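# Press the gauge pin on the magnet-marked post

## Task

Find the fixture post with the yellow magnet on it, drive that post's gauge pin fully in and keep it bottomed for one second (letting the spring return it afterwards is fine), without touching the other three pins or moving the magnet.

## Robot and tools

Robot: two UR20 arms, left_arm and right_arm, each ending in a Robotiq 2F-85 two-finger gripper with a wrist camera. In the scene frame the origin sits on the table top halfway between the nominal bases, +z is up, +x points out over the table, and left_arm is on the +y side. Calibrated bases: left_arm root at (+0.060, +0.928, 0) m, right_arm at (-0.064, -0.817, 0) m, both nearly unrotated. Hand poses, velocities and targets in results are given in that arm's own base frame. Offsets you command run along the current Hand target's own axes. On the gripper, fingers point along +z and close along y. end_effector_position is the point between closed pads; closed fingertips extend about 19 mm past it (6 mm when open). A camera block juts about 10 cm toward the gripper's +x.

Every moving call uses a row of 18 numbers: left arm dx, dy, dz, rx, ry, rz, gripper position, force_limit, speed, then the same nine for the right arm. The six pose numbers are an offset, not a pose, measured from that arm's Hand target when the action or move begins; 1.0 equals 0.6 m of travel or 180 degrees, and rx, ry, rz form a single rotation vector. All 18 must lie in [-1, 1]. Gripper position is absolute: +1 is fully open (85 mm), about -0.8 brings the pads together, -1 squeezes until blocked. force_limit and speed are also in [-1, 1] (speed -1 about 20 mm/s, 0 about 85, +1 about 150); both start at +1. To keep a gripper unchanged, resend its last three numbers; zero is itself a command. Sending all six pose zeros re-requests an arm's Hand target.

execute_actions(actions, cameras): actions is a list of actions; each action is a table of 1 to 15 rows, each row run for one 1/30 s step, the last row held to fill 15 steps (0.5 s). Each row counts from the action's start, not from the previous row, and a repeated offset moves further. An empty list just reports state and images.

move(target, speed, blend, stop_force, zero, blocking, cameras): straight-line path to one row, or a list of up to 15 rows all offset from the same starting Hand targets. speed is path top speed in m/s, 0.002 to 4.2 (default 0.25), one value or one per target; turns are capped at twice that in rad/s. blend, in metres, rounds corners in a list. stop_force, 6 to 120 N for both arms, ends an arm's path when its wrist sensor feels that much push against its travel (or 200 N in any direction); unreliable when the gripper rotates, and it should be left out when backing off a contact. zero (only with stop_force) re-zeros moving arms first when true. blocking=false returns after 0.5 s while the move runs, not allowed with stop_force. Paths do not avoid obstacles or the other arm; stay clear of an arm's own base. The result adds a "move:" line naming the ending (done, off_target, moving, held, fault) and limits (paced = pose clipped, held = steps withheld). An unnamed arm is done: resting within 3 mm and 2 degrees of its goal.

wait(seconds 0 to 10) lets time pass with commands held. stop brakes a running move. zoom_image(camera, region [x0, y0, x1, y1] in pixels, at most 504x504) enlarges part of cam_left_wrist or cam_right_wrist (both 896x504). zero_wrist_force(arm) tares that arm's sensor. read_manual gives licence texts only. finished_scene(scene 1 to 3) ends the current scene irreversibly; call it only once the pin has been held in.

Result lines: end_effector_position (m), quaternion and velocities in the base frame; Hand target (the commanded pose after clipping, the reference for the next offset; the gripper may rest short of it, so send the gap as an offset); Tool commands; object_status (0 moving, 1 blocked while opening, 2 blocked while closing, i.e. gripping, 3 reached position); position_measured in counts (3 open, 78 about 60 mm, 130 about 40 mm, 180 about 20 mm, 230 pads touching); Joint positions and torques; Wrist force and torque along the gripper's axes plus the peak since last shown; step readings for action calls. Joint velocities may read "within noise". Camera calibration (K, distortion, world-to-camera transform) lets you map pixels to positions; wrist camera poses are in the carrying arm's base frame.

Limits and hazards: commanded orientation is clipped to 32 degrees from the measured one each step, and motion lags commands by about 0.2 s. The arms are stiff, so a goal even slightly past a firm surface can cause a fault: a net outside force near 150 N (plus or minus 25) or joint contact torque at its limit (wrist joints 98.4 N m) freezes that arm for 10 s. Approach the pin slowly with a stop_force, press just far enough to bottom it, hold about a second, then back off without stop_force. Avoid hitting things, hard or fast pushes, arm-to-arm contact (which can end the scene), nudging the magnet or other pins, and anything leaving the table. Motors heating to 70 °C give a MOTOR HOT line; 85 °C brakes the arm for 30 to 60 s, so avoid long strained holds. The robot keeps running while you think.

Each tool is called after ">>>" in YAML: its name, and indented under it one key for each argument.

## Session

>>> execute_actions:
  actions: []

>>> zoom_image:
  camera: "cam_right_wrist"
  region: [150, 50, 550, 280]

Scene clock: 0.00 s.
left_arm: end_effector_position=(+1.6020, +0.5513, +0.3701) position_measured=3 object_status=3 end_effector_quat_wxyz=(-0.049, +0.940, +0.190, +0.279) | right_arm: end_effector_position=(+0.4481, +0.4679, +0.3319) position_measured=3 object_status=3 end_effector_quat_wxyz=(-0.272, +0.502, +0.649, +0.503)
Joint positions: left_arm=[0.193 -0.686 0.985 -2.439 -1.472 -3.319] | right_arm=[4.007 -1.969 -2.772 1.193 2.076 2.519]
Joint velocities: within noise
Joint torques (N m): no reading
Motor temperatures (°C): left_arm=[24 35 26 38 34 34] | right_arm=[28 35 36 37 34 38]
Wrist force (N): no reading
Wrist torque (N m): no reading
Wrist force, peak (N): no reading
Hand target: left_arm +1.6020, +0.5513, +0.3701; -0.049, +0.940, +0.190, +0.279 | right_arm +0.4481, +0.4679, +0.3319; -0.272, +0.502, +0.649, +0.503
Tool commands: left_gripper/position=+1.0 left_gripper/force_limit=+1.0 left_gripper/speed=+1.0 right_gripper/position=+1.0 right_gripper/force_limit=+1.0 right_gripper/speed=+1.0
camera_calibration:
cam_left_wrist: T_world_to_cam=[[0.280319, -0.958405, -0.0536817, 0.116011], [-0.933413, -0.259108, -0.248199, 1.75322], [0.223966, 0.119682, -0.967221, 0.0591923], [0, 0, 0, 1]] pos_world=[1.5907, 0.558373, 0.498626]
cam_right_wrist: T_world_to_cam=[[0.956613, -0.13676, 0.257272, -0.433465], [0.120637, -0.61784, -0.776995, 0.502422], [0.265214, 0.774319, -0.574535, -0.162484], [0, 0, 0, 1]] pos_world=[0.39714, 0.37695, 0.408545]

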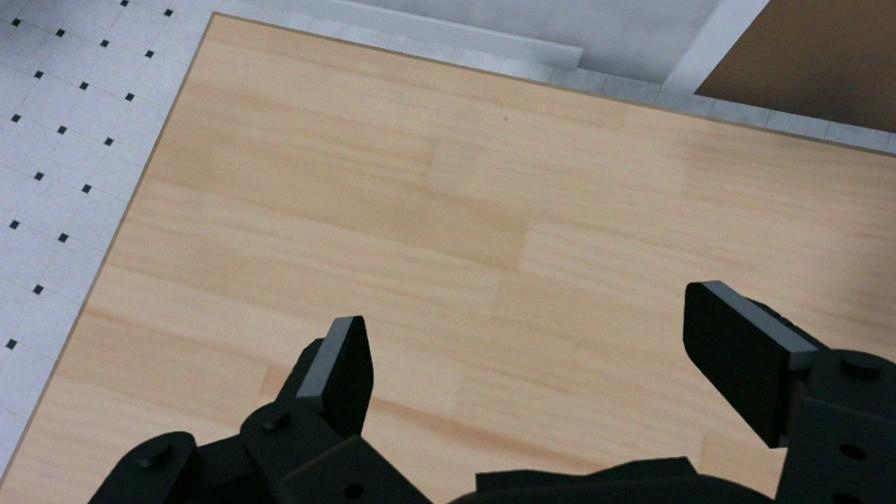

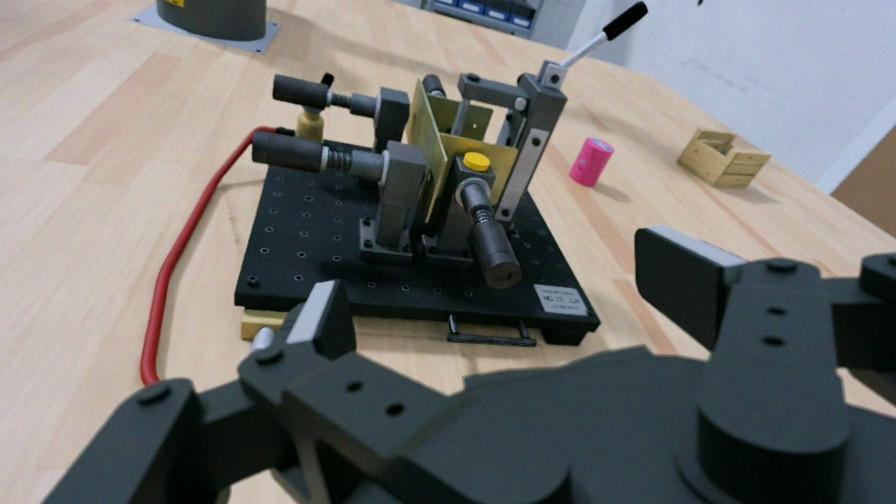

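Scaled by 1.260 from the camera's 896x504 image, which has a finer 1280x720 frame.

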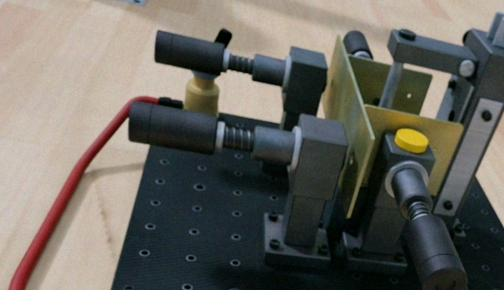

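>>> move:
  target: [0,0,0,0,0,0,1,1,1,-0.2257,0.0807,0.2855,0.0629,0.0147,0.1086,-1,0,0]
  speed: 0.3
  cameras: ["cam_right_wrist"]

>>> zoom_image:
  camera: "cam_right_wrist"
  region: [350, 20, 650, 350]

Scene clock: 4.17 s.
left_arm: end_effector_position=(+1.6020, +0.5513, +0.3701) position_measured=3 object_status=3 end_effector_quat_wxyz=(-0.049, +0.940, +0.190, +0.279) | right_arm: end_effector_position=(+0.5659, +0.5746, +0.1748) position_measured=232 object_status=3 end_effector_quat_wxyz=(-0.416, +0.564, +0.594, +0.395)
Joint positions: left_arm=[0.193 -0.686 0.985 -2.439 -1.472 -3.319] | right_arm=[3.881 -2.3 -2.48 1.116 2.384 2.746]
Joint velocities: within noise
Joint torques (N m): left_arm=[2.34 -277.7 -107.17 -11.54 1.54 -0.22] | right_arm=[-23.67 126.79 21.77 3.02 8.6 5.12]
Motor temperatures (°C): left_arm=[24 35 26 38 34 34] | right_arm=[28 35 36 37 34 38]
Wrist force (N): left_arm=[0.2 0.0 -0.1] | right_arm=[-0.4 0.8 0.3]
Wrist torque (N m): left_arm=[0.02 -0.03 -0.01] | right_arm=[0.15 0.20 -0.30]
Wrist force, peak (N): left_arm=[0.7 -0.5 -0.3] | right_arm=[-2.1 3.2 2.7]
Hand target: left_arm +1.6020, +0.5513, +0.3701; -0.049, +0.940, +0.190, +0.279 | right_arm +0.5660, +0.5747, +0.1747; -0.416, +0.564, +0.594, +0.395
Off the commanded pose: left_arm 0.000 m, 0 deg | right_arm 0.000 m, 0 deg.
move: done
camera_calibration:
cam_right_wrist: T_world_to_cam=[[0.989023, -0.0707078, -0.129743, -0.479724], [-0.146124, -0.598305, -0.787831, 0.573679], [-0.0219201, 0.798142, -0.60207, -0.212993], [0, 0, 0, 1]] pos_world=[0.553618, 0.479314, 0.261485]
Images, in order (width x height): cam_right_wrist 896x504.

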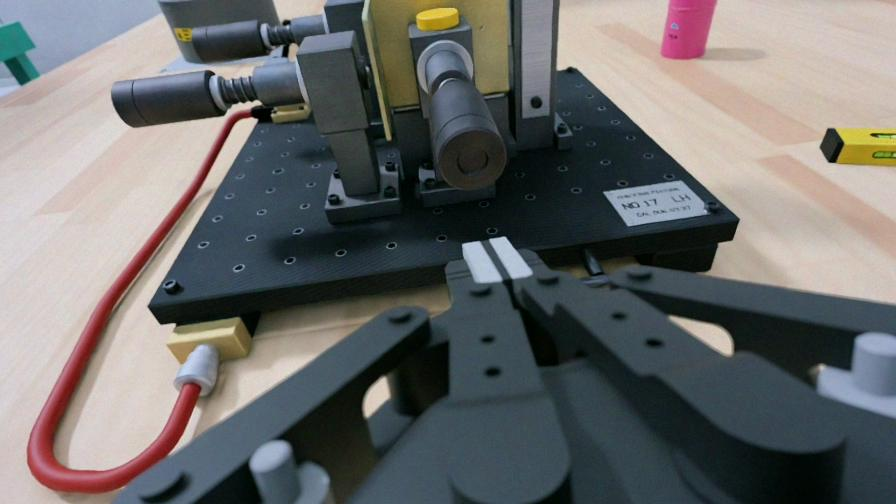

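Scaled by 1.527 from the camera's 896x504 image, which has a finer 1280x720 frame.

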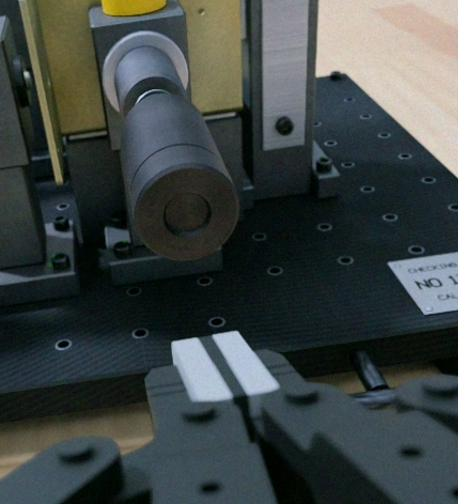

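>>> move:
  target: [0,0,0,0,0,0,1,1,1,0.0072,0.0123,0.1122,0,0,0,-1,0,0]
  speed: 0.15
  cameras: ["cam_right_wrist"]

>>> zoom_image:
  camera: "cam_right_wrist"
  region: [350, 20, 650, 350]

Scene clock: 5.70 s.
left_arm: end_effector_position=(+1.6020, +0.5513, +0.3701) position_measured=3 object_status=3 end_effector_quat_wxyz=(-0.049, +0.940, +0.190, +0.279) | right_arm: end_effector_position=(+0.5700, +0.6396, +0.1557) position_measured=232 object_status=3 end_effector_quat_wxyz=(-0.416, +0.564, +0.594, +0.395)
Joint positions: left_arm=[0.193 -0.686 0.985 -2.439 -1.472 -3.319] | right_arm=[3.951 -2.335 -2.421 1.127 2.323 2.794]
Joint velocities: within noise
Joint torques (N m): left_arm=[1.89 -280.8 -109.68 -11.69 2.81 0.64] | right_arm=[25 129.97 27.46 14.3 -3.37 5.84]
Motor temperatures (°C): left_arm=[24 35 26 38 34 34] | right_arm=[28 35 36 37 34 38]
Wrist force (N): left_arm=[0.3 0.2 -0.2] | right_arm=[-0.8 -0.2 0.4]
Wrist torque (N m): left_arm=[0.04 -0.04 0.00] | right_arm=[0.02 0.37 -0.23]
Wrist force, peak (N): left_arm=[0.7 -0.2 -0.3] | right_arm=[-0.8 0.2 2.0]
Hand target: left_arm +1.6020, +0.5513, +0.3701; -0.049, +0.940, +0.190, +0.279 | right_arm +0.5700, +0.6398, +0.1557; -0.416, +0.564, +0.594, +0.395
Off the commanded pose: left_arm 0.000 m, 0 deg | right_arm 0.000 m, 0 deg.
move: done
camera_calibration:
cam_right_wrist: T_world_to_cam=[[0.988988, -0.0706679, -0.130031, -0.481579], [-0.146332, -0.598248, -0.787837, 0.598285], [-0.0221162, 0.798189, -0.602001, -0.276155], [0, 0, 0, 1]] pos_world=[0.557717, 0.544314, 0.242485]
Images, in order (width x height): cam_right_wrist 896x504.

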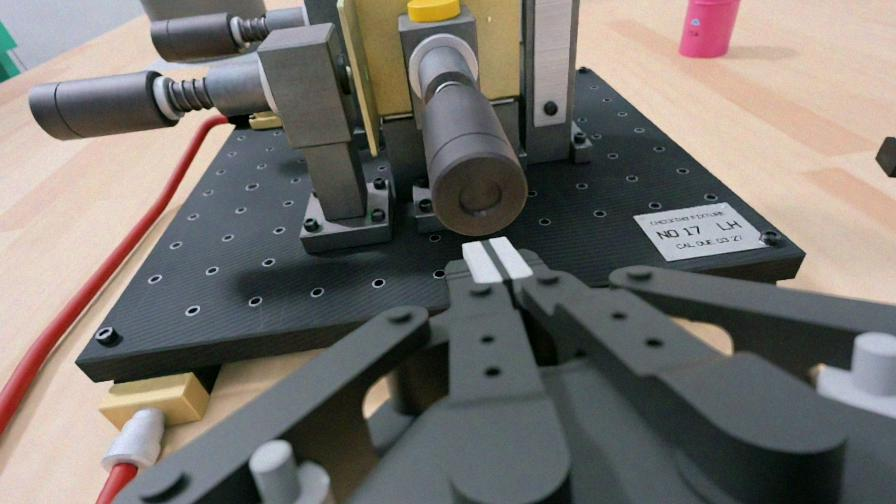

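Scaled by 1.527 from the camera's 896x504 image, which has a finer 1280x720 frame.

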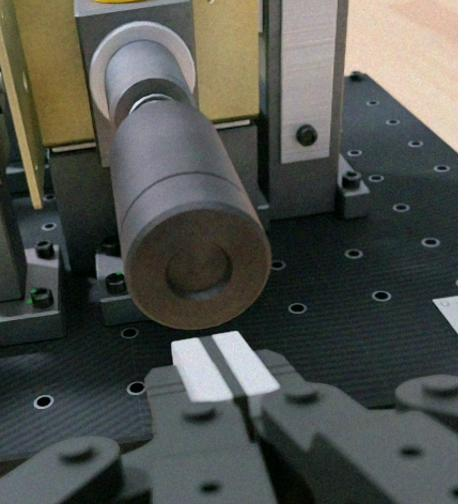

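>>> move:
  target: [0,0,0,0,0,0,1,1,1,0.0285,0.0007,0.0783,0,0,0,-1,0,0]
  speed: 0.025
  stop_force: 8
  cameras: ["cam_right_wrist"]

>>> zoom_image:
  camera: "cam_right_wrist"
  region: [350, 20, 650, 350]

Scene clock: 8.17 s.
left_arm: end_effector_position=(+1.6020, +0.5513, +0.3701) position_measured=3 object_status=3 end_effector_quat_wxyz=(-0.049, +0.940, +0.190, +0.279) | right_arm: end_effector_position=(+0.5690, +0.6634, +0.1556) position_measured=232 object_status=3 end_effector_quat_wxyz=(-0.416, +0.564, +0.594, +0.395)
Joint positions: left_arm=[0.193 -0.686 0.985 -2.439 -1.472 -3.319] | right_arm=[3.977 -2.336 -2.403 1.121 2.3 2.81]
Joint velocities: within noise
Joint torques (N m): left_arm=[4.49 -284.22 -110.04 -10.5 2.94 1.77] | right_arm=[-14.24 161.18 -0.51 13.09 7.68 -6.57]
Motor temperatures (°C): left_arm=[24 35 26 38 34 34] | right_arm=[28 35 36 37 34 38]
Wrist force (N): left_arm=[0.1 -0.2 0.0] | right_arm=[-2.7 0.7 -5.9]
Wrist torque (N m): left_arm=[-0.04 0.00 0.00] | right_arm=[-0.04 0.36 -0.18]
Wrist force, peak (N): left_arm=[0.4 0.5 -0.3] | right_arm=[-3.5 1.0 -8.1]
Hand target: left_arm +1.6020, +0.5513, +0.3701; -0.049, +0.940, +0.190, +0.279 | right_arm +0.5690, +0.6634, +0.1557; -0.416, +0.564, +0.594, +0.395 (not the last commanded pose)
Off the commanded pose: left_arm 0.000 m, 0 deg | right_arm 0.026 m, 0 deg.
move: contact (right_arm)
camera_calibration:
cam_right_wrist: T_world_to_cam=[[0.988988, -0.0706781, -0.130026, -0.478917], [-0.146332, -0.59831, -0.78779, 0.612322], [-0.0221162, 0.798142, -0.602064, -0.295192], [0, 0, 0, 1]] pos_world=[0.556717, 0.568114, 0.242385]
Images, in order (width x height): cam_right_wrist 896x504.

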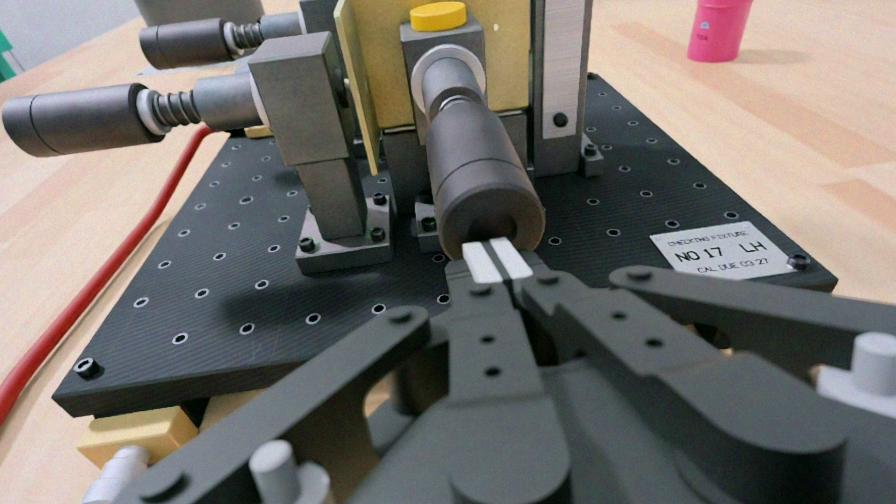

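Scaled by 1.527 from the camera's 896x504 image, which has a finer 1280x720 frame.

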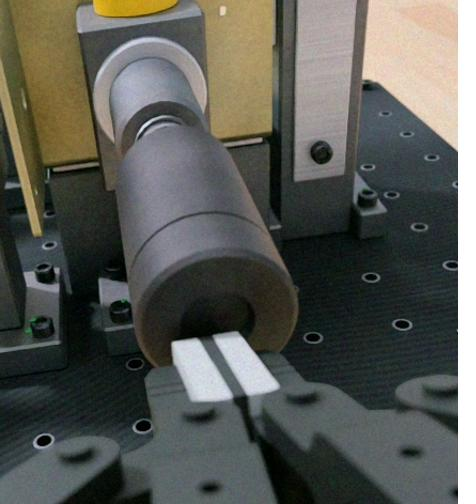

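>>> move:
  target: [0,0,0,0,0,0,1,1,1,0.0074,0.0002,0.0204,0,0,0,-1,0,0]
  speed: 0.025
  stop_force: 60
  cameras: []

>>> move:
  target: [0,0,0,0,0,0,1,1,1,0.0046,0.0001,0.0125,0,0,0,-1,0,0]
  speed: 0.004
  stop_force: 25
  cameras: ["cam_right_wrist"]

>>> zoom_image:
  camera: "cam_right_wrist"
  region: [350, 20, 650, 350]

Scene clock: 9.97 s.
left_arm: end_effector_position=(+1.6020, +0.5513, +0.3701) position_measured=3 object_status=3 end_effector_quat_wxyz=(-0.049, +0.940, +0.190, +0.279) | right_arm: end_effector_position=(+0.5684, +0.6764, +0.1556) position_measured=232 object_status=3 end_effector_quat_wxyz=(-0.416, +0.564, +0.594, +0.395)
Joint positions: left_arm=[0.193 -0.686 0.985 -2.439 -1.472 -3.319] | right_arm=[3.991 -2.337 -2.393 1.117 2.287 2.819]
Joint velocities: within noise
Joint torques (N m): left_arm=[-0.01 -282.2 -110.77 -11.17 3.98 1.28] | right_arm=[28.57 130.77 27.27 3.03 -2.03 4.93]
Motor temperatures (°C): left_arm=[24 35 26 38 34 34] | right_arm=[28 35 36 37 34 38]
Wrist force (N): left_arm=[0.3 0.0 0.1] | right_arm=[-2.4 1.4 -11.9]
Wrist torque (N m): left_arm=[0.02 -0.04 -0.01] | right_arm=[0.03 0.40 -0.16]
Wrist force, peak (N): left_arm=[0.5 -0.2 -0.4] | right_arm=[-3.1 1.7 -11.9]
Hand target: left_arm +1.6020, +0.5513, +0.3701; -0.049, +0.940, +0.190, +0.279 | right_arm +0.5684, +0.6764, +0.1556; -0.416, +0.564, +0.594, +0.395
Off the commanded pose: left_arm 0.000 m, 0 deg | right_arm 0.000 m, 0 deg.
move: done
No camera images: "cameras" was empty.

Scene clock: 11.70 s.
left_arm: end_effector_position=(+1.6020, +0.5513, +0.3701) position_measured=3 object_status=3 end_effector_quat_wxyz=(-0.049, +0.940, +0.190, +0.279) | right_arm: end_effector_position=(+0.5682, +0.6808, +0.1556) position_measured=232 object_status=3 end_effector_quat_wxyz=(-0.416, +0.564, +0.594, +0.395)
Joint positions: left_arm=[0.193 -0.686 0.985 -2.439 -1.472 -3.319] | right_arm=[3.995 -2.337 -2.39 1.115 2.283 2.822]
Joint velocities: within noise
Joint torques (N m): left_arm=[7.18 -284.79 -114 -11.02 4.26 2.26] | right_arm=[12.74 138.92 20.87 3.16 8.5 -1.43]
Motor temperatures (°C): left_arm=[24 35 26 38 34 34] | right_arm=[28 35 36 37 34 38]
Wrist force (N): left_arm=[0.3 0.0 0.0] | right_arm=[-12.9 1.0 -48.6]
Wrist torque (N m): left_arm=[0.00 -0.04 -0.01] | right_arm=[-0.12 0.50 -0.13]
Wrist force, peak (N): left_arm=[0.7 -0.3 -0.3] | right_arm=[-13.7 2.2 -51.4]
Hand target: left_arm +1.6020, +0.5513, +0.3701; -0.049, +0.940, +0.190, +0.279 | right_arm +0.5682, +0.6807, +0.1556; -0.416, +0.564, +0.594, +0.395 (not the last commanded pose)
Off the commanded pose: left_arm 0.000 m, 0 deg | right_arm 0.004 m, 0 deg.
move: contact (right_arm)
camera_calibration:
cam_right_wrist: T_world_to_cam=[[0.988976, -0.0708164, -0.130042, -0.476903], [-0.146428, -0.598289, -0.787787, 0.622671], [-0.0220144, 0.798145, -0.602063, -0.309153], [0, 0, 0, 1]] pos_world=[0.556017, 0.585514, 0.242385]
Images, in order (width x height): cam_right_wrist 896x504.

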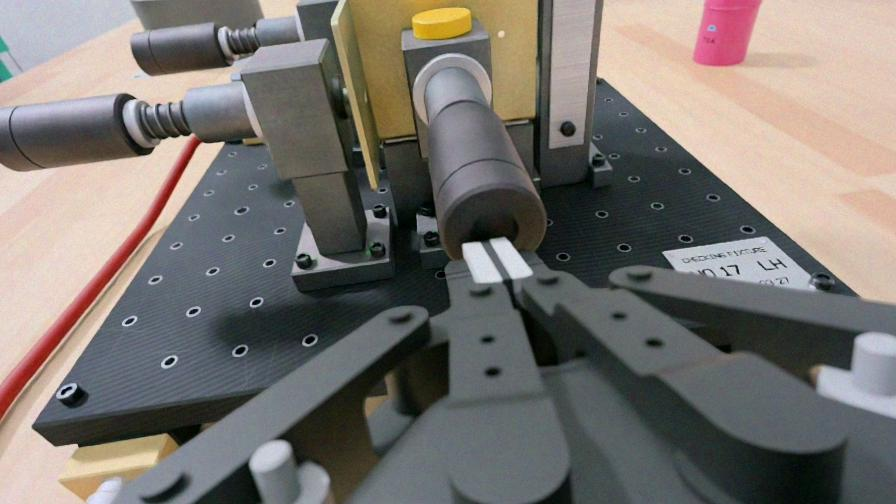

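Scaled by 1.527 from the camera's 896x504 image, which has a finer 1280x720 frame.

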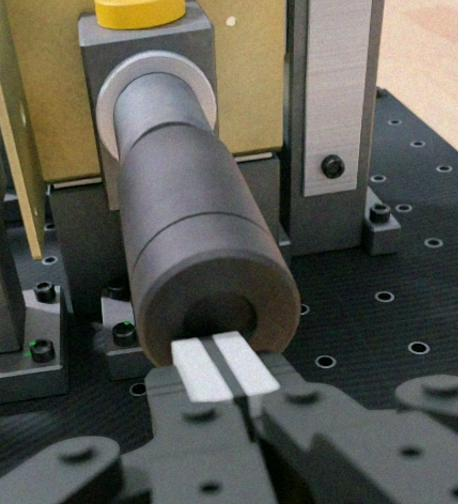

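>>> wait:
  seconds: 1.2
  cameras: []

>>> move:
  target: [0,0,0,0,0,0,1,1,1,-0.038,-0.001,-0.1044,0,0,0,-1,0,0]
  speed: 0.08
  cameras: ["cam_right_wrist"]

Scene clock: 13.10 s.
left_arm: end_effector_position=(+1.6020, +0.5513, +0.3701) position_measured=3 object_status=3 end_effector_quat_wxyz=(-0.049, +0.940, +0.190, +0.279) | right_arm: end_effector_position=(+0.5682, +0.6808, +0.1556) position_measured=232 object_status=3 end_effector_quat_wxyz=(-0.416, +0.564, +0.594, +0.395)
Joint positions: left_arm=[0.193 -0.686 0.985 -2.439 -1.472 -3.319] | right_arm=[3.995 -2.337 -2.39 1.115 2.283 2.822]
Joint velocities: within noise
Joint torques (N m): left_arm=[1.65 -282.05 -114.9 -11.15 4.29 2.46] | right_arm=[3.33 146.83 14.07 9.13 8.23 -5.87]
Motor temperatures (°C): left_arm=[24 35 26 38 34 34] | right_arm=[28 35 36 37 34 38]
Wrist force (N): left_arm=[0.1 -0.4 -0.3] | right_arm=[-9.9 3.0 -40.5]
Wrist torque (N m): left_arm=[-0.05 0.00 -0.01] | right_arm=[-0.07 0.53 -0.12]
Wrist force, peak (N): left_arm=[0.7 0.0 0.0] | right_arm=[-13.0 0.7 -48.1]
Hand target: left_arm +1.6020, +0.5513, +0.3701; -0.049, +0.940, +0.190, +0.279 | right_arm +0.5682, +0.6807, +0.1556; -0.416, +0.564, +0.594, +0.395 (not the last commanded pose)
Tool commands: left_gripper/position=+1.0 left_gripper/force_limit=+1.0 left_gripper/speed=+1.0 right_gripper/position=-1.0 right_gripper/force_limit=+0.0 right_gripper/speed=+0.0
Off the commanded pose: left_arm 0.000 m, 0 deg | right_arm 0.004 m, 0 deg.
wait: 1.20 s; at rest from the start
No camera images: "cameras" was empty.

Scene clock: 14.33 s.
left_arm: end_effector_position=(+1.6020, +0.5513, +0.3701) position_measured=3 object_status=3 end_effector_quat_wxyz=(-0.049, +0.940, +0.190, +0.279) | right_arm: end_effector_position=(+0.5711, +0.6143, +0.1557) position_measured=232 object_status=3 end_effector_quat_wxyz=(-0.416, +0.564, +0.594, +0.395)
Joint positions: left_arm=[0.193 -0.686 0.985 -2.439 -1.472 -3.319] | right_arm=[3.921 -2.335 -2.44 1.131 2.348 2.775]
Joint velocities: within noise
Joint torques (N m): left_arm=[9.11 -288.79 -112.53 -10.58 4.7 2.43] | right_arm=[-28.86 171.3 -9.43 13.05 8.7 -7.12]
Motor temperatures (°C): left_arm=[24 35 26 38 34 34] | right_arm=[28 35 36 37 34 38]
Wrist force (N): left_arm=[0.5 -0.2 -0.4] | right_arm=[-1.3 0.3 -0.2]
Wrist torque (N m): left_arm=[-0.03 -0.06 0.00] | right_arm=[0.09 0.44 -0.25]
Wrist force, peak (N): left_arm=[0.6 -0.1 -0.2] | right_arm=[-10.0 2.7 -39.7]
Hand target: left_arm +1.6020, +0.5513, +0.3701; -0.049, +0.940, +0.190, +0.279 | right_arm +0.5711, +0.6141, +0.1557; -0.416, +0.564, +0.594, +0.395
Off the commanded pose: left_arm 0.000 m, 0 deg | right_arm 0.000 m, 0 deg.
move: done
camera_calibration:
cam_right_wrist: T_world_to_cam=[[0.988991, -0.070756, -0.129965, -0.48444], [-0.14633, -0.598298, -0.787799, 0.583248], [-0.0220162, 0.798143, -0.602065, -0.256013], [0, 0, 0, 1]] pos_world=[0.558817, 0.519014, 0.242385]
Images, in order (width x height): cam_right_wrist 896x504.

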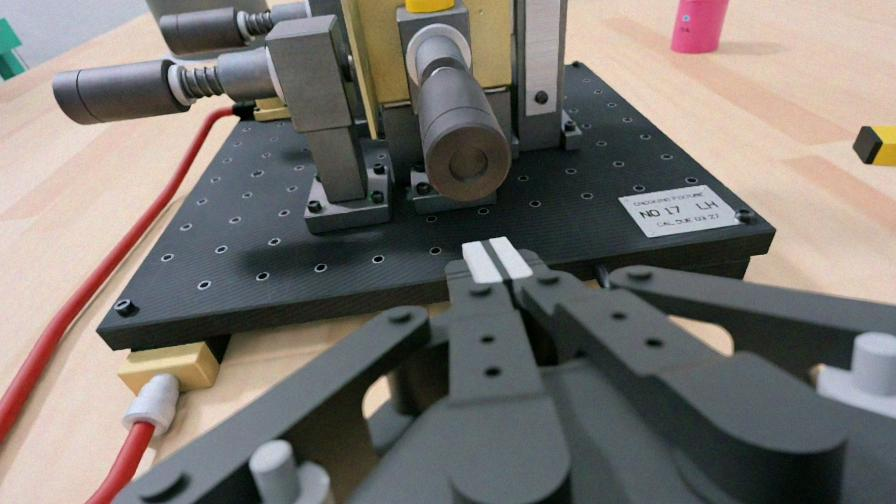

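>>> finished_scene:
  scene: 2

The scene is finished: the task was done.


## Next scene

The same job, from a new start.

>>> execute_actions:
  actions: []

Scene clock: 0.00 s.
left_arm: end_effector_position=(+0.3071, -0.4220, +0.1602) position_measured=3 object_status=3 end_effector_quat_wxyz=(+0.066, +0.956, -0.074, +0.275) | right_arm: end_effector_position=(+0.4900, -0.3027, +0.2369) position_measured=3 object_status=3 end_effector_quat_wxyz=(+0.548, -0.467, -0.511, -0.471)
Joint positions: left_arm=[-1.763 -1.739 2.857 -2.766 -1.003 1.555] | right_arm=[2.511 -2.074 -2.06 -2.212 2.389 -0.015]
Joint velocities: within noise
Joint torques (N m): no reading
Motor temperatures (°C): left_arm=[24 35 26 38 34 33] | right_arm=[28 35 35 36 33 38]
Wrist force (N): no reading
Wrist torque (N m): no reading
Wrist force, peak (N): no reading
Hand target: left_arm +0.3071, -0.4220, +0.1602; +0.066, +0.956, -0.074, +0.275 | right_arm +0.4900, -0.3027, +0.2369; +0.548, -0.467, -0.511, -0.471
Tool commands: left_gripper/position=+1.0 left_gripper/force_limit=+1.0 left_gripper/speed=+1.0 right_gripper/position=+1.0 right_gripper/force_limit=+1.0 right_gripper/speed=+1.0
camera_calibration:
cam_left_wrist: T_world_to_cam=[[-0.285835, -0.958093, 0.0188626, -0.30276], [-0.929607, 0.27245, -0.248197, 0.463413], [0.232657, -0.0884782, -0.968526, 0.172428], [0, 0, 0, 1]] pos_world=[0.304136, -0.401073, 0.28773]
cam_right_wrist: T_world_to_cam=[[0.978979, 0.0562001, -0.196068, -0.399553], [-0.174505, -0.266853, -0.947807, 0.238768], [-0.105588, 0.962097, -0.251436, 0.530477], [0, 0, 0, 1]] pos_world=[0.488832, -0.424199, 0.281347]

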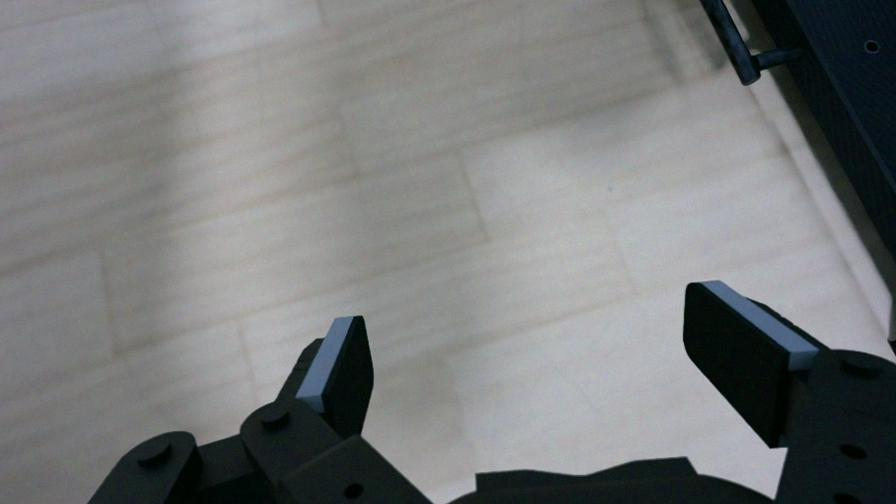

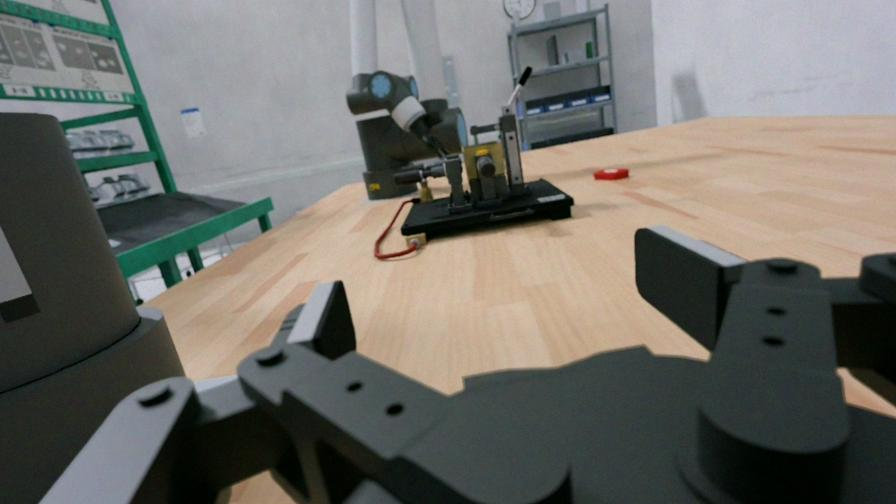

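>>> zoom_image:
  camera: "cam_right_wrist"
  region: [360, 50, 600, 270]

Scaled by 2.100 from the camera's 896x504 image, which has a finer 1280x720 frame.

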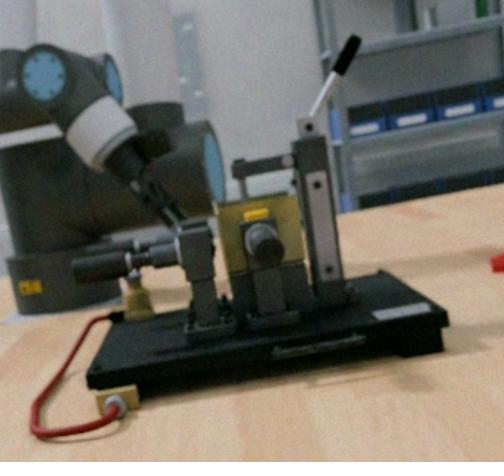

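>>> move:
  target: [0,0,0,0,0,0,1,1,1,0.2605,0.41,0.5535,-0.0668,-0.2894,0.0187,-1,0,0]
  speed: 0.4
  cameras: ["cam_right_wrist"]

Scene clock: 3.57 s.
left_arm: end_effector_position=(+0.3071, -0.4220, +0.1602) position_measured=3 object_status=3 end_effector_quat_wxyz=(+0.066, +0.956, -0.074, +0.275) | right_arm: end_effector_position=(+0.6996, +0.0505, +0.3997) position_measured=232 object_status=3 end_effector_quat_wxyz=(-0.231, +0.693, +0.635, +0.252)
Joint positions: left_arm=[-1.763 -1.739 2.857 -2.766 -1.003 1.555] | right_arm=[3.195 -1.508 -2.312 -0.777 2.261 1.752]
Joint velocities: within noise
Joint torques (N m): left_arm=[4.67 -5.84 -57.84 -9.12 3.49 -0.87] | right_arm=[10.67 79.51 73.48 15.58 -0.18 6.17]
Motor temperatures (°C): left_arm=[24 35 26 38 34 33] | right_arm=[28 35 35 36 33 38]
Wrist force (N): left_arm=[0.1 -0.2 -0.1] | right_arm=[-0.1 1.3 1.5]
Wrist torque (N m): left_arm=[-0.03 -0.01 0.00] | right_arm=[0.96 0.18 -0.19]
Wrist force, peak (N): left_arm=[-0.1 -0.5 -0.3] | right_arm=[5.7 3.1 2.3]
Hand target: left_arm +0.3071, -0.4220, +0.1602; +0.066, +0.956, -0.074, +0.275 | right_arm +0.6996, +0.0505, +0.3997; -0.231, +0.693, +0.635, +0.252
Off the commanded pose: left_arm 0.000 m, 0 deg | right_arm 0.000 m, 0 deg.
move: done
camera_calibration:
cam_right_wrist: T_world_to_cam=[[0.965631, -0.254776, -0.0514444, -0.625429], [-0.254418, -0.885992, -0.387673, 0.387204], [0.0531907, 0.387437, -0.92036, 0.439064], [0, 0, 0, 1]] pos_world=[0.679091, 0.0136052, 0.522031]
Images, in order (width x height): cam_right_wrist 896x504.

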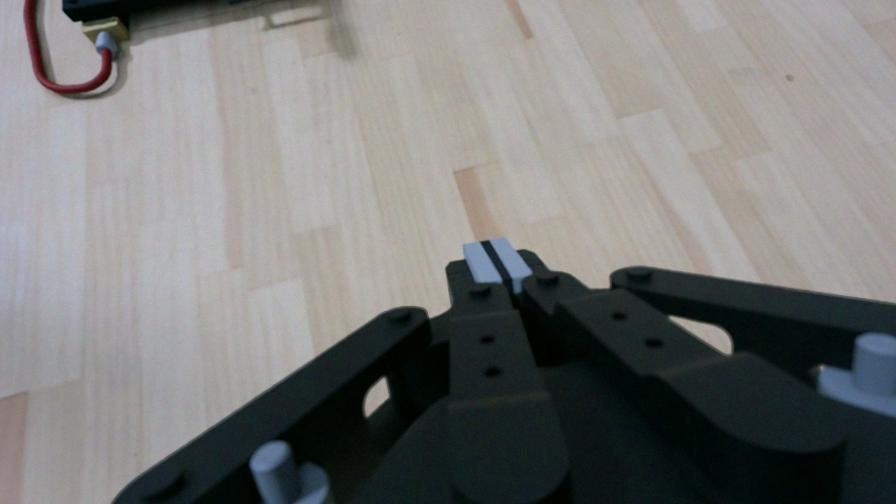

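Smooth. Continue to the viewing pose.

>>> move:
  target: [0,0,0,0,0,0,1,1,1,0.4425,-0.5295,0.6758,-0.0506,0.1661,0.0354,-1,0,0]
  speed: 0.35
  cameras: ["cam_right_wrist"]

>>> zoom_image:
  camera: "cam_right_wrist"
  region: [300, 0, 600, 300]

Scene clock: 6.27 s.
left_arm: end_effector_position=(+0.3071, -0.4220, +0.1602) position_measured=3 object_status=3 end_effector_quat_wxyz=(+0.066, +0.956, -0.074, +0.275) | right_arm: end_effector_position=(+0.4231, +0.5401, +0.2597) position_measured=232 object_status=3 end_effector_quat_wxyz=(-0.345, +0.654, +0.493, +0.458)
Joint positions: left_arm=[-1.763 -1.739 2.857 -2.766 -1.003 1.555] | right_arm=[4.265 -2.226 -2.796 1.527 1.73 3.083]
Joint velocities: within noise
Joint torques (N m): left_arm=[3.64 -12.65 -57.37 -7.65 4.08 -0.37] | right_arm=[23.69 96.73 -27.66 14.95 -2.69 5.25]
Motor temperatures (°C): left_arm=[24 35 26 38 34 33] | right_arm=[28 35 35 36 33 38]
Wrist force (N): left_arm=[0.1 -0.1 0.0] | right_arm=[-0.3 0.5 1.3]
Wrist torque (N m): left_arm=[-0.01 -0.01 0.00] | right_arm=[0.44 0.21 -0.02]
Wrist force, peak (N): left_arm=[0.4 0.1 -0.4] | right_arm=[-0.3 -1.4 4.3]
Hand target: left_arm +0.3071, -0.4220, +0.1602; +0.066, +0.956, -0.074, +0.275 | right_arm +0.4230, +0.5402, +0.2597; -0.345, +0.654, +0.493, +0.458
Off the commanded pose: left_arm 0.000 m, 0 deg | right_arm 0.000 m, 0 deg.
move: done
camera_calibration:
cam_right_wrist: T_world_to_cam=[[0.912651, -0.387642, -0.129624, -0.126364], [-0.332162, -0.518571, -0.787879, 0.634722], [0.238196, 0.762114, -0.602034, -0.228092], [0, 0, 0, 1]] pos_world=[0.380487, 0.453997, 0.346385]
Images, in order (width x height): cam_right_wrist 896x504.

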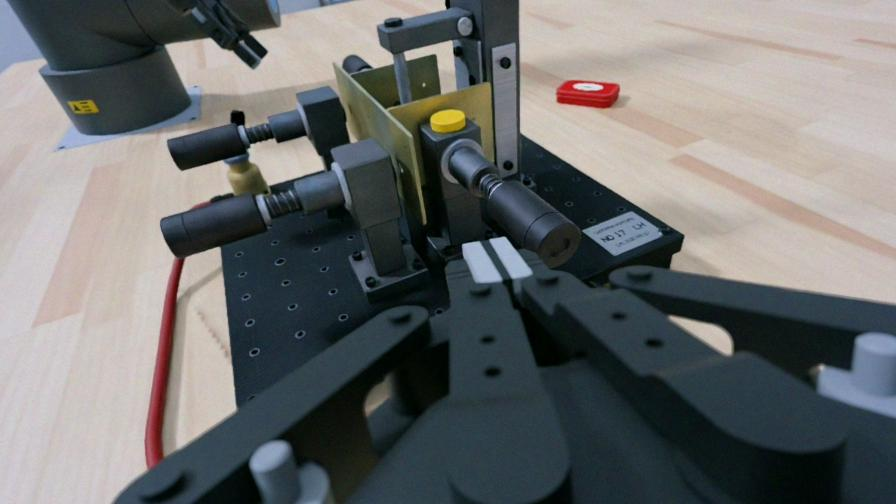

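Scaled by 1.680 from the camera's 896x504 image, which has a finer 1280x720 frame.

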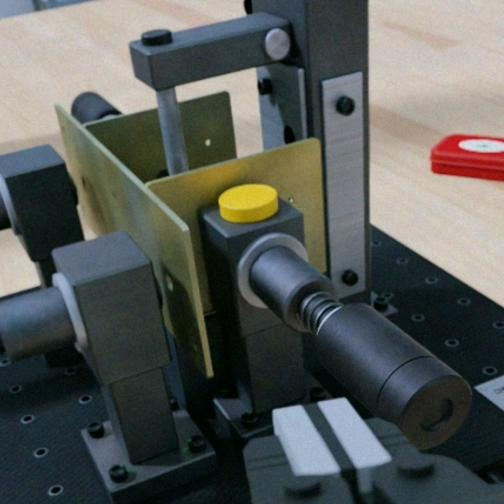

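>>> move:
  target: [0,0,0,0,0,0,1,1,1,-0.104,0.1472,0.1288,0.094,0,-0.0342,-1,0,0]
  speed: 0.25
  cameras: ["cam_right_wrist"]

>>> zoom_image:
  camera: "cam_right_wrist"
  region: [350, 20, 650, 350]

Scene clock: 8.20 s.
left_arm: end_effector_position=(+0.3071, -0.4220, +0.1602) position_measured=3 object_status=3 end_effector_quat_wxyz=(+0.066, +0.956, -0.074, +0.275) | right_arm: end_effector_position=(+0.5220, +0.5652, +0.1745) position_measured=232 object_status=3 end_effector_quat_wxyz=(-0.413, +0.569, +0.590, +0.398)
Joint positions: left_arm=[-1.763 -1.739 2.857 -2.766 -1.003 1.555] | right_arm=[3.927 -2.315 -2.543 1.225 2.329 2.789]
Joint velocities: within noise
Joint torques (N m): left_arm=[9.41 -8.21 -61.08 -7.24 3.24 -0.78] | right_arm=[-17.96 164.1 12.05 4.14 7.14 -7.37]
Motor temperatures (°C): left_arm=[24 35 26 38 34 33] | right_arm=[28 35 35 36 33 38]
Wrist force (N): left_arm=[-0.2 0.1 0.0] | right_arm=[-0.3 -0.1 1.1]
Wrist torque (N m): left_arm=[0.03 0.04 0.00] | right_arm=[0.21 0.04 -0.07]
Wrist force, peak (N): left_arm=[0.0 -0.2 -0.4] | right_arm=[-1.7 2.9 1.6]
Hand target: left_arm +0.3071, -0.4220, +0.1602; +0.066, +0.956, -0.074, +0.275 | right_arm +0.5220, +0.5652, +0.1745; -0.413, +0.569, +0.590, +0.398
Off the commanded pose: left_arm 0.000 m, 0 deg | right_arm 0.000 m, 0 deg.
move: done
camera_calibration:
cam_right_wrist: T_world_to_cam=[[0.987726, -0.0867451, -0.129895, -0.427267], [-0.155935, -0.595739, -0.787895, 0.565099], [-0.00903759, 0.79848, -0.601954, -0.213561], [0, 0, 0, 1]] pos_world=[0.508211, 0.470113, 0.261185]
Images, in order (width x height): cam_right_wrist 896x504.

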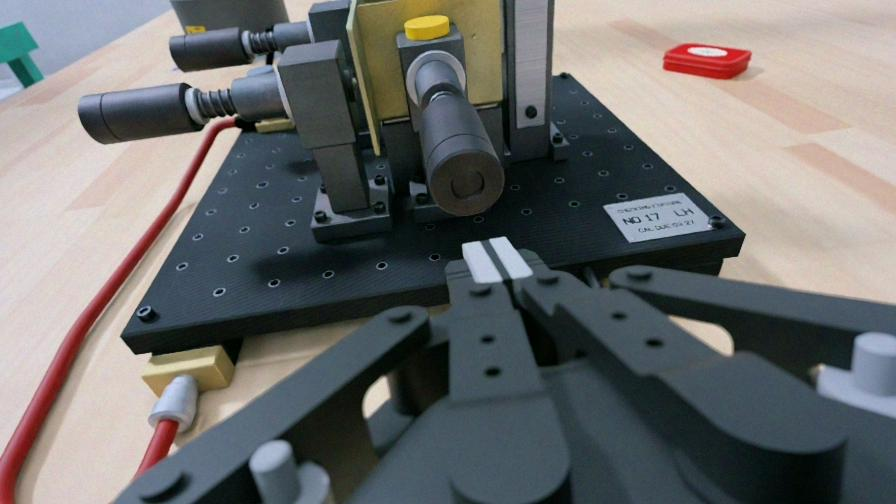

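Scaled by 1.527 from the camera's 896x504 image, which has a finer 1280x720 frame.

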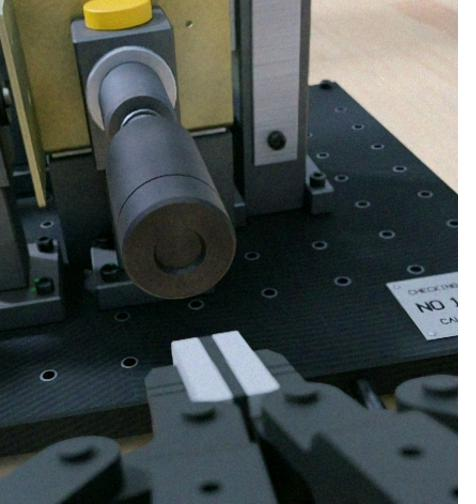

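>>> move:
  target: [0,0,0,0,0,0,1,1,1,-0.0055,0.0057,0.0728,0,0,0,-1,0,0]
  speed: 0.15
  cameras: []

>>> move:
  target: [0,0,0,0,0,0,1,1,1,0.0257,0,0.0705,0,0,0,-1,0,0]
  speed: 0.025
  stop_force: 8
  cameras: ["cam_right_wrist"]

>>> zoom_image:
  camera: "cam_right_wrist"
  region: [350, 20, 650, 350]

Scene clock: 9.80 s.
left_arm: end_effector_position=(+0.3071, -0.4220, +0.1602) position_measured=3 object_status=3 end_effector_quat_wxyz=(+0.066, +0.956, -0.074, +0.275) | right_arm: end_effector_position=(+0.5240, +0.6050, +0.1566) position_measured=232 object_status=3 end_effector_quat_wxyz=(-0.413, +0.569, +0.590, +0.398) end_effector_velocity=(+0.000, +0.002, -0.003) end_effector_angular_velocity=(-0.002, +0.002, +0.000)
Joint positions: left_arm=[-1.763 -1.739 2.857 -2.766 -1.003 1.555] | right_arm=[3.973 -2.347 -2.506 1.239 2.289 2.818]
Joint velocities: left_arm=[within noise] | right_arm=[0.002 -0.005 0.002 0 -0.001 0.001]
Joint torques (N m): left_arm=[8.5 -10.37 -62.65 -7.19 4.17 -1.63] | right_arm=[23.92 134.6 10.35 12.95 -2.83 8.05]
Motor temperatures (°C): left_arm=[24 35 26 38 34 33] | right_arm=[28 35 35 36 33 38]
Wrist force (N): left_arm=[0.1 -0.1 -0.2] | right_arm=[-0.3 0.2 1.0]
Wrist torque (N m): left_arm=[-0.02 -0.02 0.00] | right_arm=[0.37 0.04 -0.08]
Wrist force, peak (N): left_arm=[0.2 0.0 -0.4] | right_arm=[-0.3 0.2 2.4]
Hand target: left_arm +0.3071, -0.4220, +0.1602; +0.066, +0.956, -0.074, +0.275 | right_arm +0.5240, +0.6052, +0.1565; -0.413, +0.569, +0.590, +0.398
Off the commanded pose: left_arm 0.000 m, 0 deg | right_arm 0.000 m, 0 deg.
move: done
No camera images: "cameras" was empty.

Scene clock: 12.10 s.
left_arm: end_effector_position=(+0.3071, -0.4220, +0.1602) position_measured=3 object_status=3 end_effector_quat_wxyz=(+0.066, +0.956, -0.074, +0.275) | right_arm: end_effector_position=(+0.5230, +0.6318, +0.1565) position_measured=232 object_status=3 end_effector_quat_wxyz=(-0.413, +0.569, +0.590, +0.398)
Joint positions: left_arm=[-1.763 -1.739 2.857 -2.766 -1.003 1.555] | right_arm=[4.005 -2.345 -2.486 1.229 2.26 2.837]
Joint velocities: within noise
Joint torques (N m): left_arm=[7.16 -7.64 -62.34 -6.78 3.58 -1.45] | right_arm=[-18.41 130.79 -8.29 12.62 6.76 -7.68]
Motor temperatures (°C): left_arm=[24 35 26 38 34 33] | right_arm=[28 35 35 36 33 38]
Wrist force (N): left_arm=[-0.1 0.2 -0.2] | right_arm=[-3.1 1.5 -4.3]
Wrist torque (N m): left_arm=[0.04 0.02 0.00] | right_arm=[0.42 0.01 -0.04]
Wrist force, peak (N): left_arm=[0.5 0.1 -0.3] | right_arm=[-2.5 2.0 -7.0]
Hand target: left_arm +0.3071, -0.4220, +0.1602; +0.066, +0.956, -0.074, +0.275 | right_arm +0.5230, +0.6318, +0.1565; -0.413, +0.569, +0.590, +0.398 (not the last commanded pose)
Off the commanded pose: left_arm 0.000 m, 0 deg | right_arm 0.018 m, 0 deg.
move: contact (right_arm)
camera_calibration:
cam_right_wrist: T_world_to_cam=[[0.987743, -0.0866785, -0.12981, -0.424881], [-0.155827, -0.595751, -0.787908, 0.590703], [-0.00903962, 0.798478, -0.601956, -0.277564], [0, 0, 0, 1]] pos_world=[0.509211, 0.536713, 0.243185]
Images, in order (width x height): cam_right_wrist 896x504.

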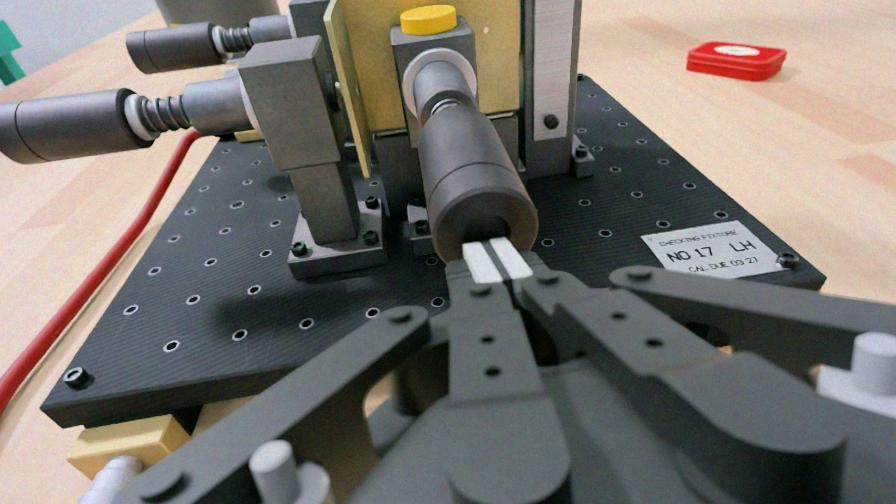

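Scaled by 1.527 from the camera's 896x504 image, which has a finer 1280x720 frame.

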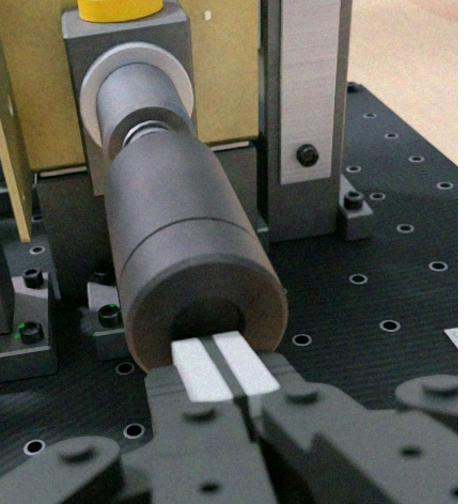

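Centered. Push 13 mm, then slowly to the stop, hold, retract.

>>> move:
  target: [0,0,0,0,0,0,1,1,1,0.0074,0,0.0204,0,0,0,-1,0,0]
  speed: 0.025
  stop_force: 60
  cameras: []

>>> move:
  target: [0,0,0,0,0,0,1,1,1,0.0046,0,0.0125,0,0,0,-1,0,0]
  speed: 0.004
  stop_force: 25
  cameras: ["cam_right_wrist"]

>>> zoom_image:
  camera: "cam_right_wrist"
  region: [350, 20, 650, 350]

>>> wait:
  seconds: 1.1
  cameras: []

Scene clock: 13.83 s.
left_arm: end_effector_position=(+0.3071, -0.4220, +0.1602) position_measured=3 object_status=3 end_effector_quat_wxyz=(+0.066, +0.956, -0.074, +0.275) | right_arm: end_effector_position=(+0.5226, +0.6449, +0.1565) position_measured=232 object_status=3 end_effector_quat_wxyz=(-0.413, +0.569, +0.590, +0.398)
Joint positions: left_arm=[-1.763 -1.739 2.857 -2.766 -1.003 1.555] | right_arm=[4.02 -2.344 -2.476 1.223 2.247 2.845]
Joint velocities: within noise
Joint torques (N m): left_arm=[8.28 -7.18 -65.91 -7.17 4.59 -1.13] | right_arm=[28.55 175.25 16.16 5.47 -0.31 5.38]
Motor temperatures (°C): left_arm=[24 35 26 38 34 33] | right_arm=[28 35 35 36 33 38]
Wrist force (N): left_arm=[0.1 -0.1 -0.1] | right_arm=[-5.5 3.4 -9.6]
Wrist torque (N m): left_arm=[-0.02 -0.02 0.00] | right_arm=[0.39 -0.03 -0.01]
Wrist force, peak (N): left_arm=[0.2 -0.1 -0.5] | right_arm=[-5.0 3.5 -10.0]
Hand target: left_arm +0.3071, -0.4220, +0.1602; +0.066, +0.956, -0.074, +0.275 | right_arm +0.5226, +0.6449, +0.1565; -0.413, +0.569, +0.590, +0.398
Off the commanded pose: left_arm 0.000 m, 0 deg | right_arm 0.000 m, 0 deg.
move: done
No camera images: "cameras" was empty.

Scene clock: 15.50 s.
left_arm: end_effector_position=(+0.3071, -0.4220, +0.1602) position_measured=3 object_status=3 end_effector_quat_wxyz=(+0.066, +0.956, -0.074, +0.275) | right_arm: end_effector_position=(+0.5224, +0.6489, +0.1565) position_measured=232 object_status=3 end_effector_quat_wxyz=(-0.413, +0.569, +0.590, +0.398)
Joint positions: left_arm=[-1.763 -1.739 2.857 -2.766 -1.003 1.555] | right_arm=[4.024 -2.344 -2.472 1.222 2.243 2.848]
Joint velocities: within noise
Joint torques (N m): left_arm=[7.33 -5.67 -65.3 -7.91 4.57 -1.1] | right_arm=[11.81 164.89 12.37 5.6 8.51 -1.46]
Motor temperatures (°C): left_arm=[24 35 26 38 34 33] | right_arm=[28 35 35 36 33 38]
Wrist force (N): left_arm=[-0.2 0.0 -0.1] | right_arm=[-14.6 3.0 -46.3]
Wrist torque (N m): left_arm=[0.02 0.03 0.00] | right_arm=[0.36 0.05 0.01]
Wrist force, peak (N): left_arm=[0.0 0.3 -0.4] | right_arm=[-15.6 4.2 -50.4]
Hand target: left_arm +0.3071, -0.4220, +0.1602; +0.066, +0.956, -0.074, +0.275 | right_arm +0.5224, +0.6489, +0.1565; -0.413, +0.569, +0.590, +0.398 (not the last commanded pose)
Off the commanded pose: left_arm 0.000 m, 0 deg | right_arm 0.004 m, 0 deg.
move: contact (right_arm)
camera_calibration:
cam_right_wrist: T_world_to_cam=[[0.987728, -0.086739, -0.129887, -0.422745], [-0.155925, -0.59574, -0.787896, 0.600839], [-0.00903778, 0.79848, -0.601954, -0.291225], [0, 0, 0, 1]] pos_world=[0.508611, 0.553813, 0.243185]
Images, in order (width x height): cam_right_wrist 896x504.

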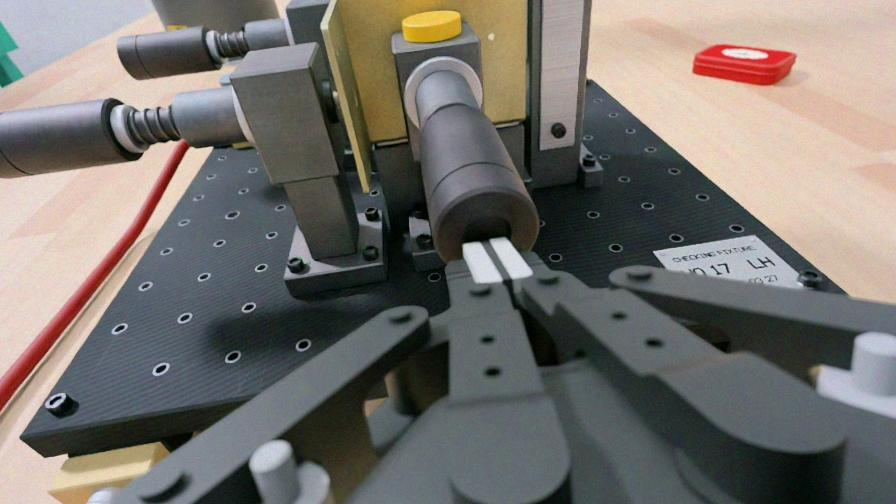

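Scaled by 1.527 from the camera's 896x504 image, which has a finer 1280x720 frame.

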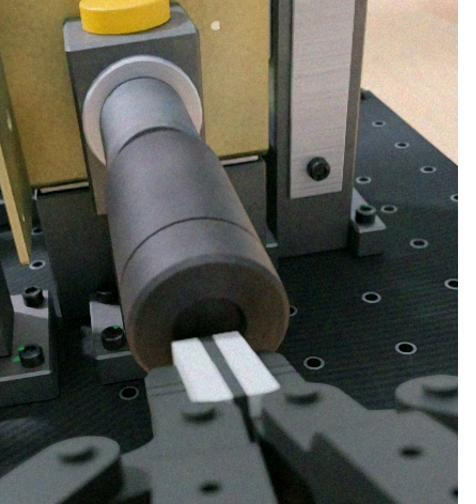

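Scene clock: 16.60 s.
left_arm: end_effector_position=(+0.3071, -0.4220, +0.1602) position_measured=3 object_status=3 end_effector_quat_wxyz=(+0.066, +0.956, -0.074, +0.275) | right_arm: end_effector_position=(+0.5224, +0.6489, +0.1565) position_measured=232 object_status=3 end_effector_quat_wxyz=(-0.413, +0.569, +0.590, +0.398)
Joint positions: left_arm=[-1.763 -1.739 2.857 -2.766 -1.003 1.555] | right_arm=[4.024 -2.344 -2.472 1.222 2.243 2.848]
Joint velocities: within noise
Joint torques (N m): left_arm=[10.98 -5.2 -68.23 -7.3 4.3 -0.64] | right_arm=[4.99 154.93 9.07 9.55 8.74 -7.12]
Motor temperatures (°C): left_arm=[24 35 26 38 34 33] | right_arm=[28 35 35 36 33 38]
Wrist force (N): left_arm=[0.0 -0.2 0.0] | right_arm=[-12.2 3.9 -38.2]
Wrist torque (N m): left_arm=[-0.03 0.00 0.00] | right_arm=[0.35 0.06 0.01]
Wrist force, peak (N): left_arm=[0.0 0.2 -0.5] | right_arm=[-14.3 3.2 -45.7]
Hand target: left_arm +0.3071, -0.4220, +0.1602; +0.066, +0.956, -0.074, +0.275 | right_arm +0.5224, +0.6489, +0.1565; -0.413, +0.569, +0.590, +0.398 (not the last commanded pose)
Tool commands: left_gripper/position=+1.0 left_gripper/force_limit=+1.0 left_gripper/speed=+1.0 right_gripper/position=-1.0 right_gripper/force_limit=+0.0 right_gripper/speed=+0.0
Off the commanded pose: left_arm 0.000 m, 0 deg | right_arm 0.004 m, 0 deg.
wait: 1.10 s; at rest by 0.17 s
No camera images: "cameras" was empty.

Same end state as scene 2: gap closed, against the hard stop.

>>> move:
  target: [0,0,0,0,0,0,1,1,1,-0.038,0,-0.1044,0,0,0,-1,0,0]
  speed: 0.08
  cameras: []

>>> finished_scene:
  scene: 3

Scene clock: 18.00 s.
left_arm: end_effector_position=(+0.3071, -0.4220, +0.1602) position_measured=3 object_status=3 end_effector_quat_wxyz=(+0.066, +0.956, -0.074, +0.275) | right_arm: end_effector_position=(+0.5248, +0.5824, +0.1565) position_measured=232 object_status=3 end_effector_quat_wxyz=(-0.413, +0.569, +0.590, +0.398)
Joint positions: left_arm=[-1.763 -1.739 2.857 -2.766 -1.003 1.555] | right_arm=[3.945 -2.349 -2.522 1.246 2.314 2.801]
Joint velocities: within noise
Joint torques (N m): left_arm=[12.66 -5.63 -69.25 -8.03 4.75 -0.26] | right_arm=[-19.33 124.2 -18.38 13.65 6.19 -8.17]
Motor temperatures (°C): left_arm=[24 35 26 38 34 33] | right_arm=[28 35 35 36 33 38]
Wrist force (N): left_arm=[-0.4 0.0 0.3] | right_arm=[-0.4 0.1 1.0]
Wrist torque (N m): left_arm=[0.01 0.07 0.00] | right_arm=[0.30 0.08 -0.08]
Wrist force, peak (N): left_arm=[-0.3 0.3 -0.5] | right_arm=[-12.1 4.0 -38.6]
Hand target: left_arm +0.3071, -0.4220, +0.1602; +0.066, +0.956, -0.074, +0.275 | right_arm +0.5248, +0.5822, +0.1565; -0.413, +0.569, +0.590, +0.398
Off the commanded pose: left_arm 0.000 m, 0 deg | right_arm 0.000 m, 0 deg.
move: done
No camera images: "cameras" was empty.

The scene is finished: the task was done.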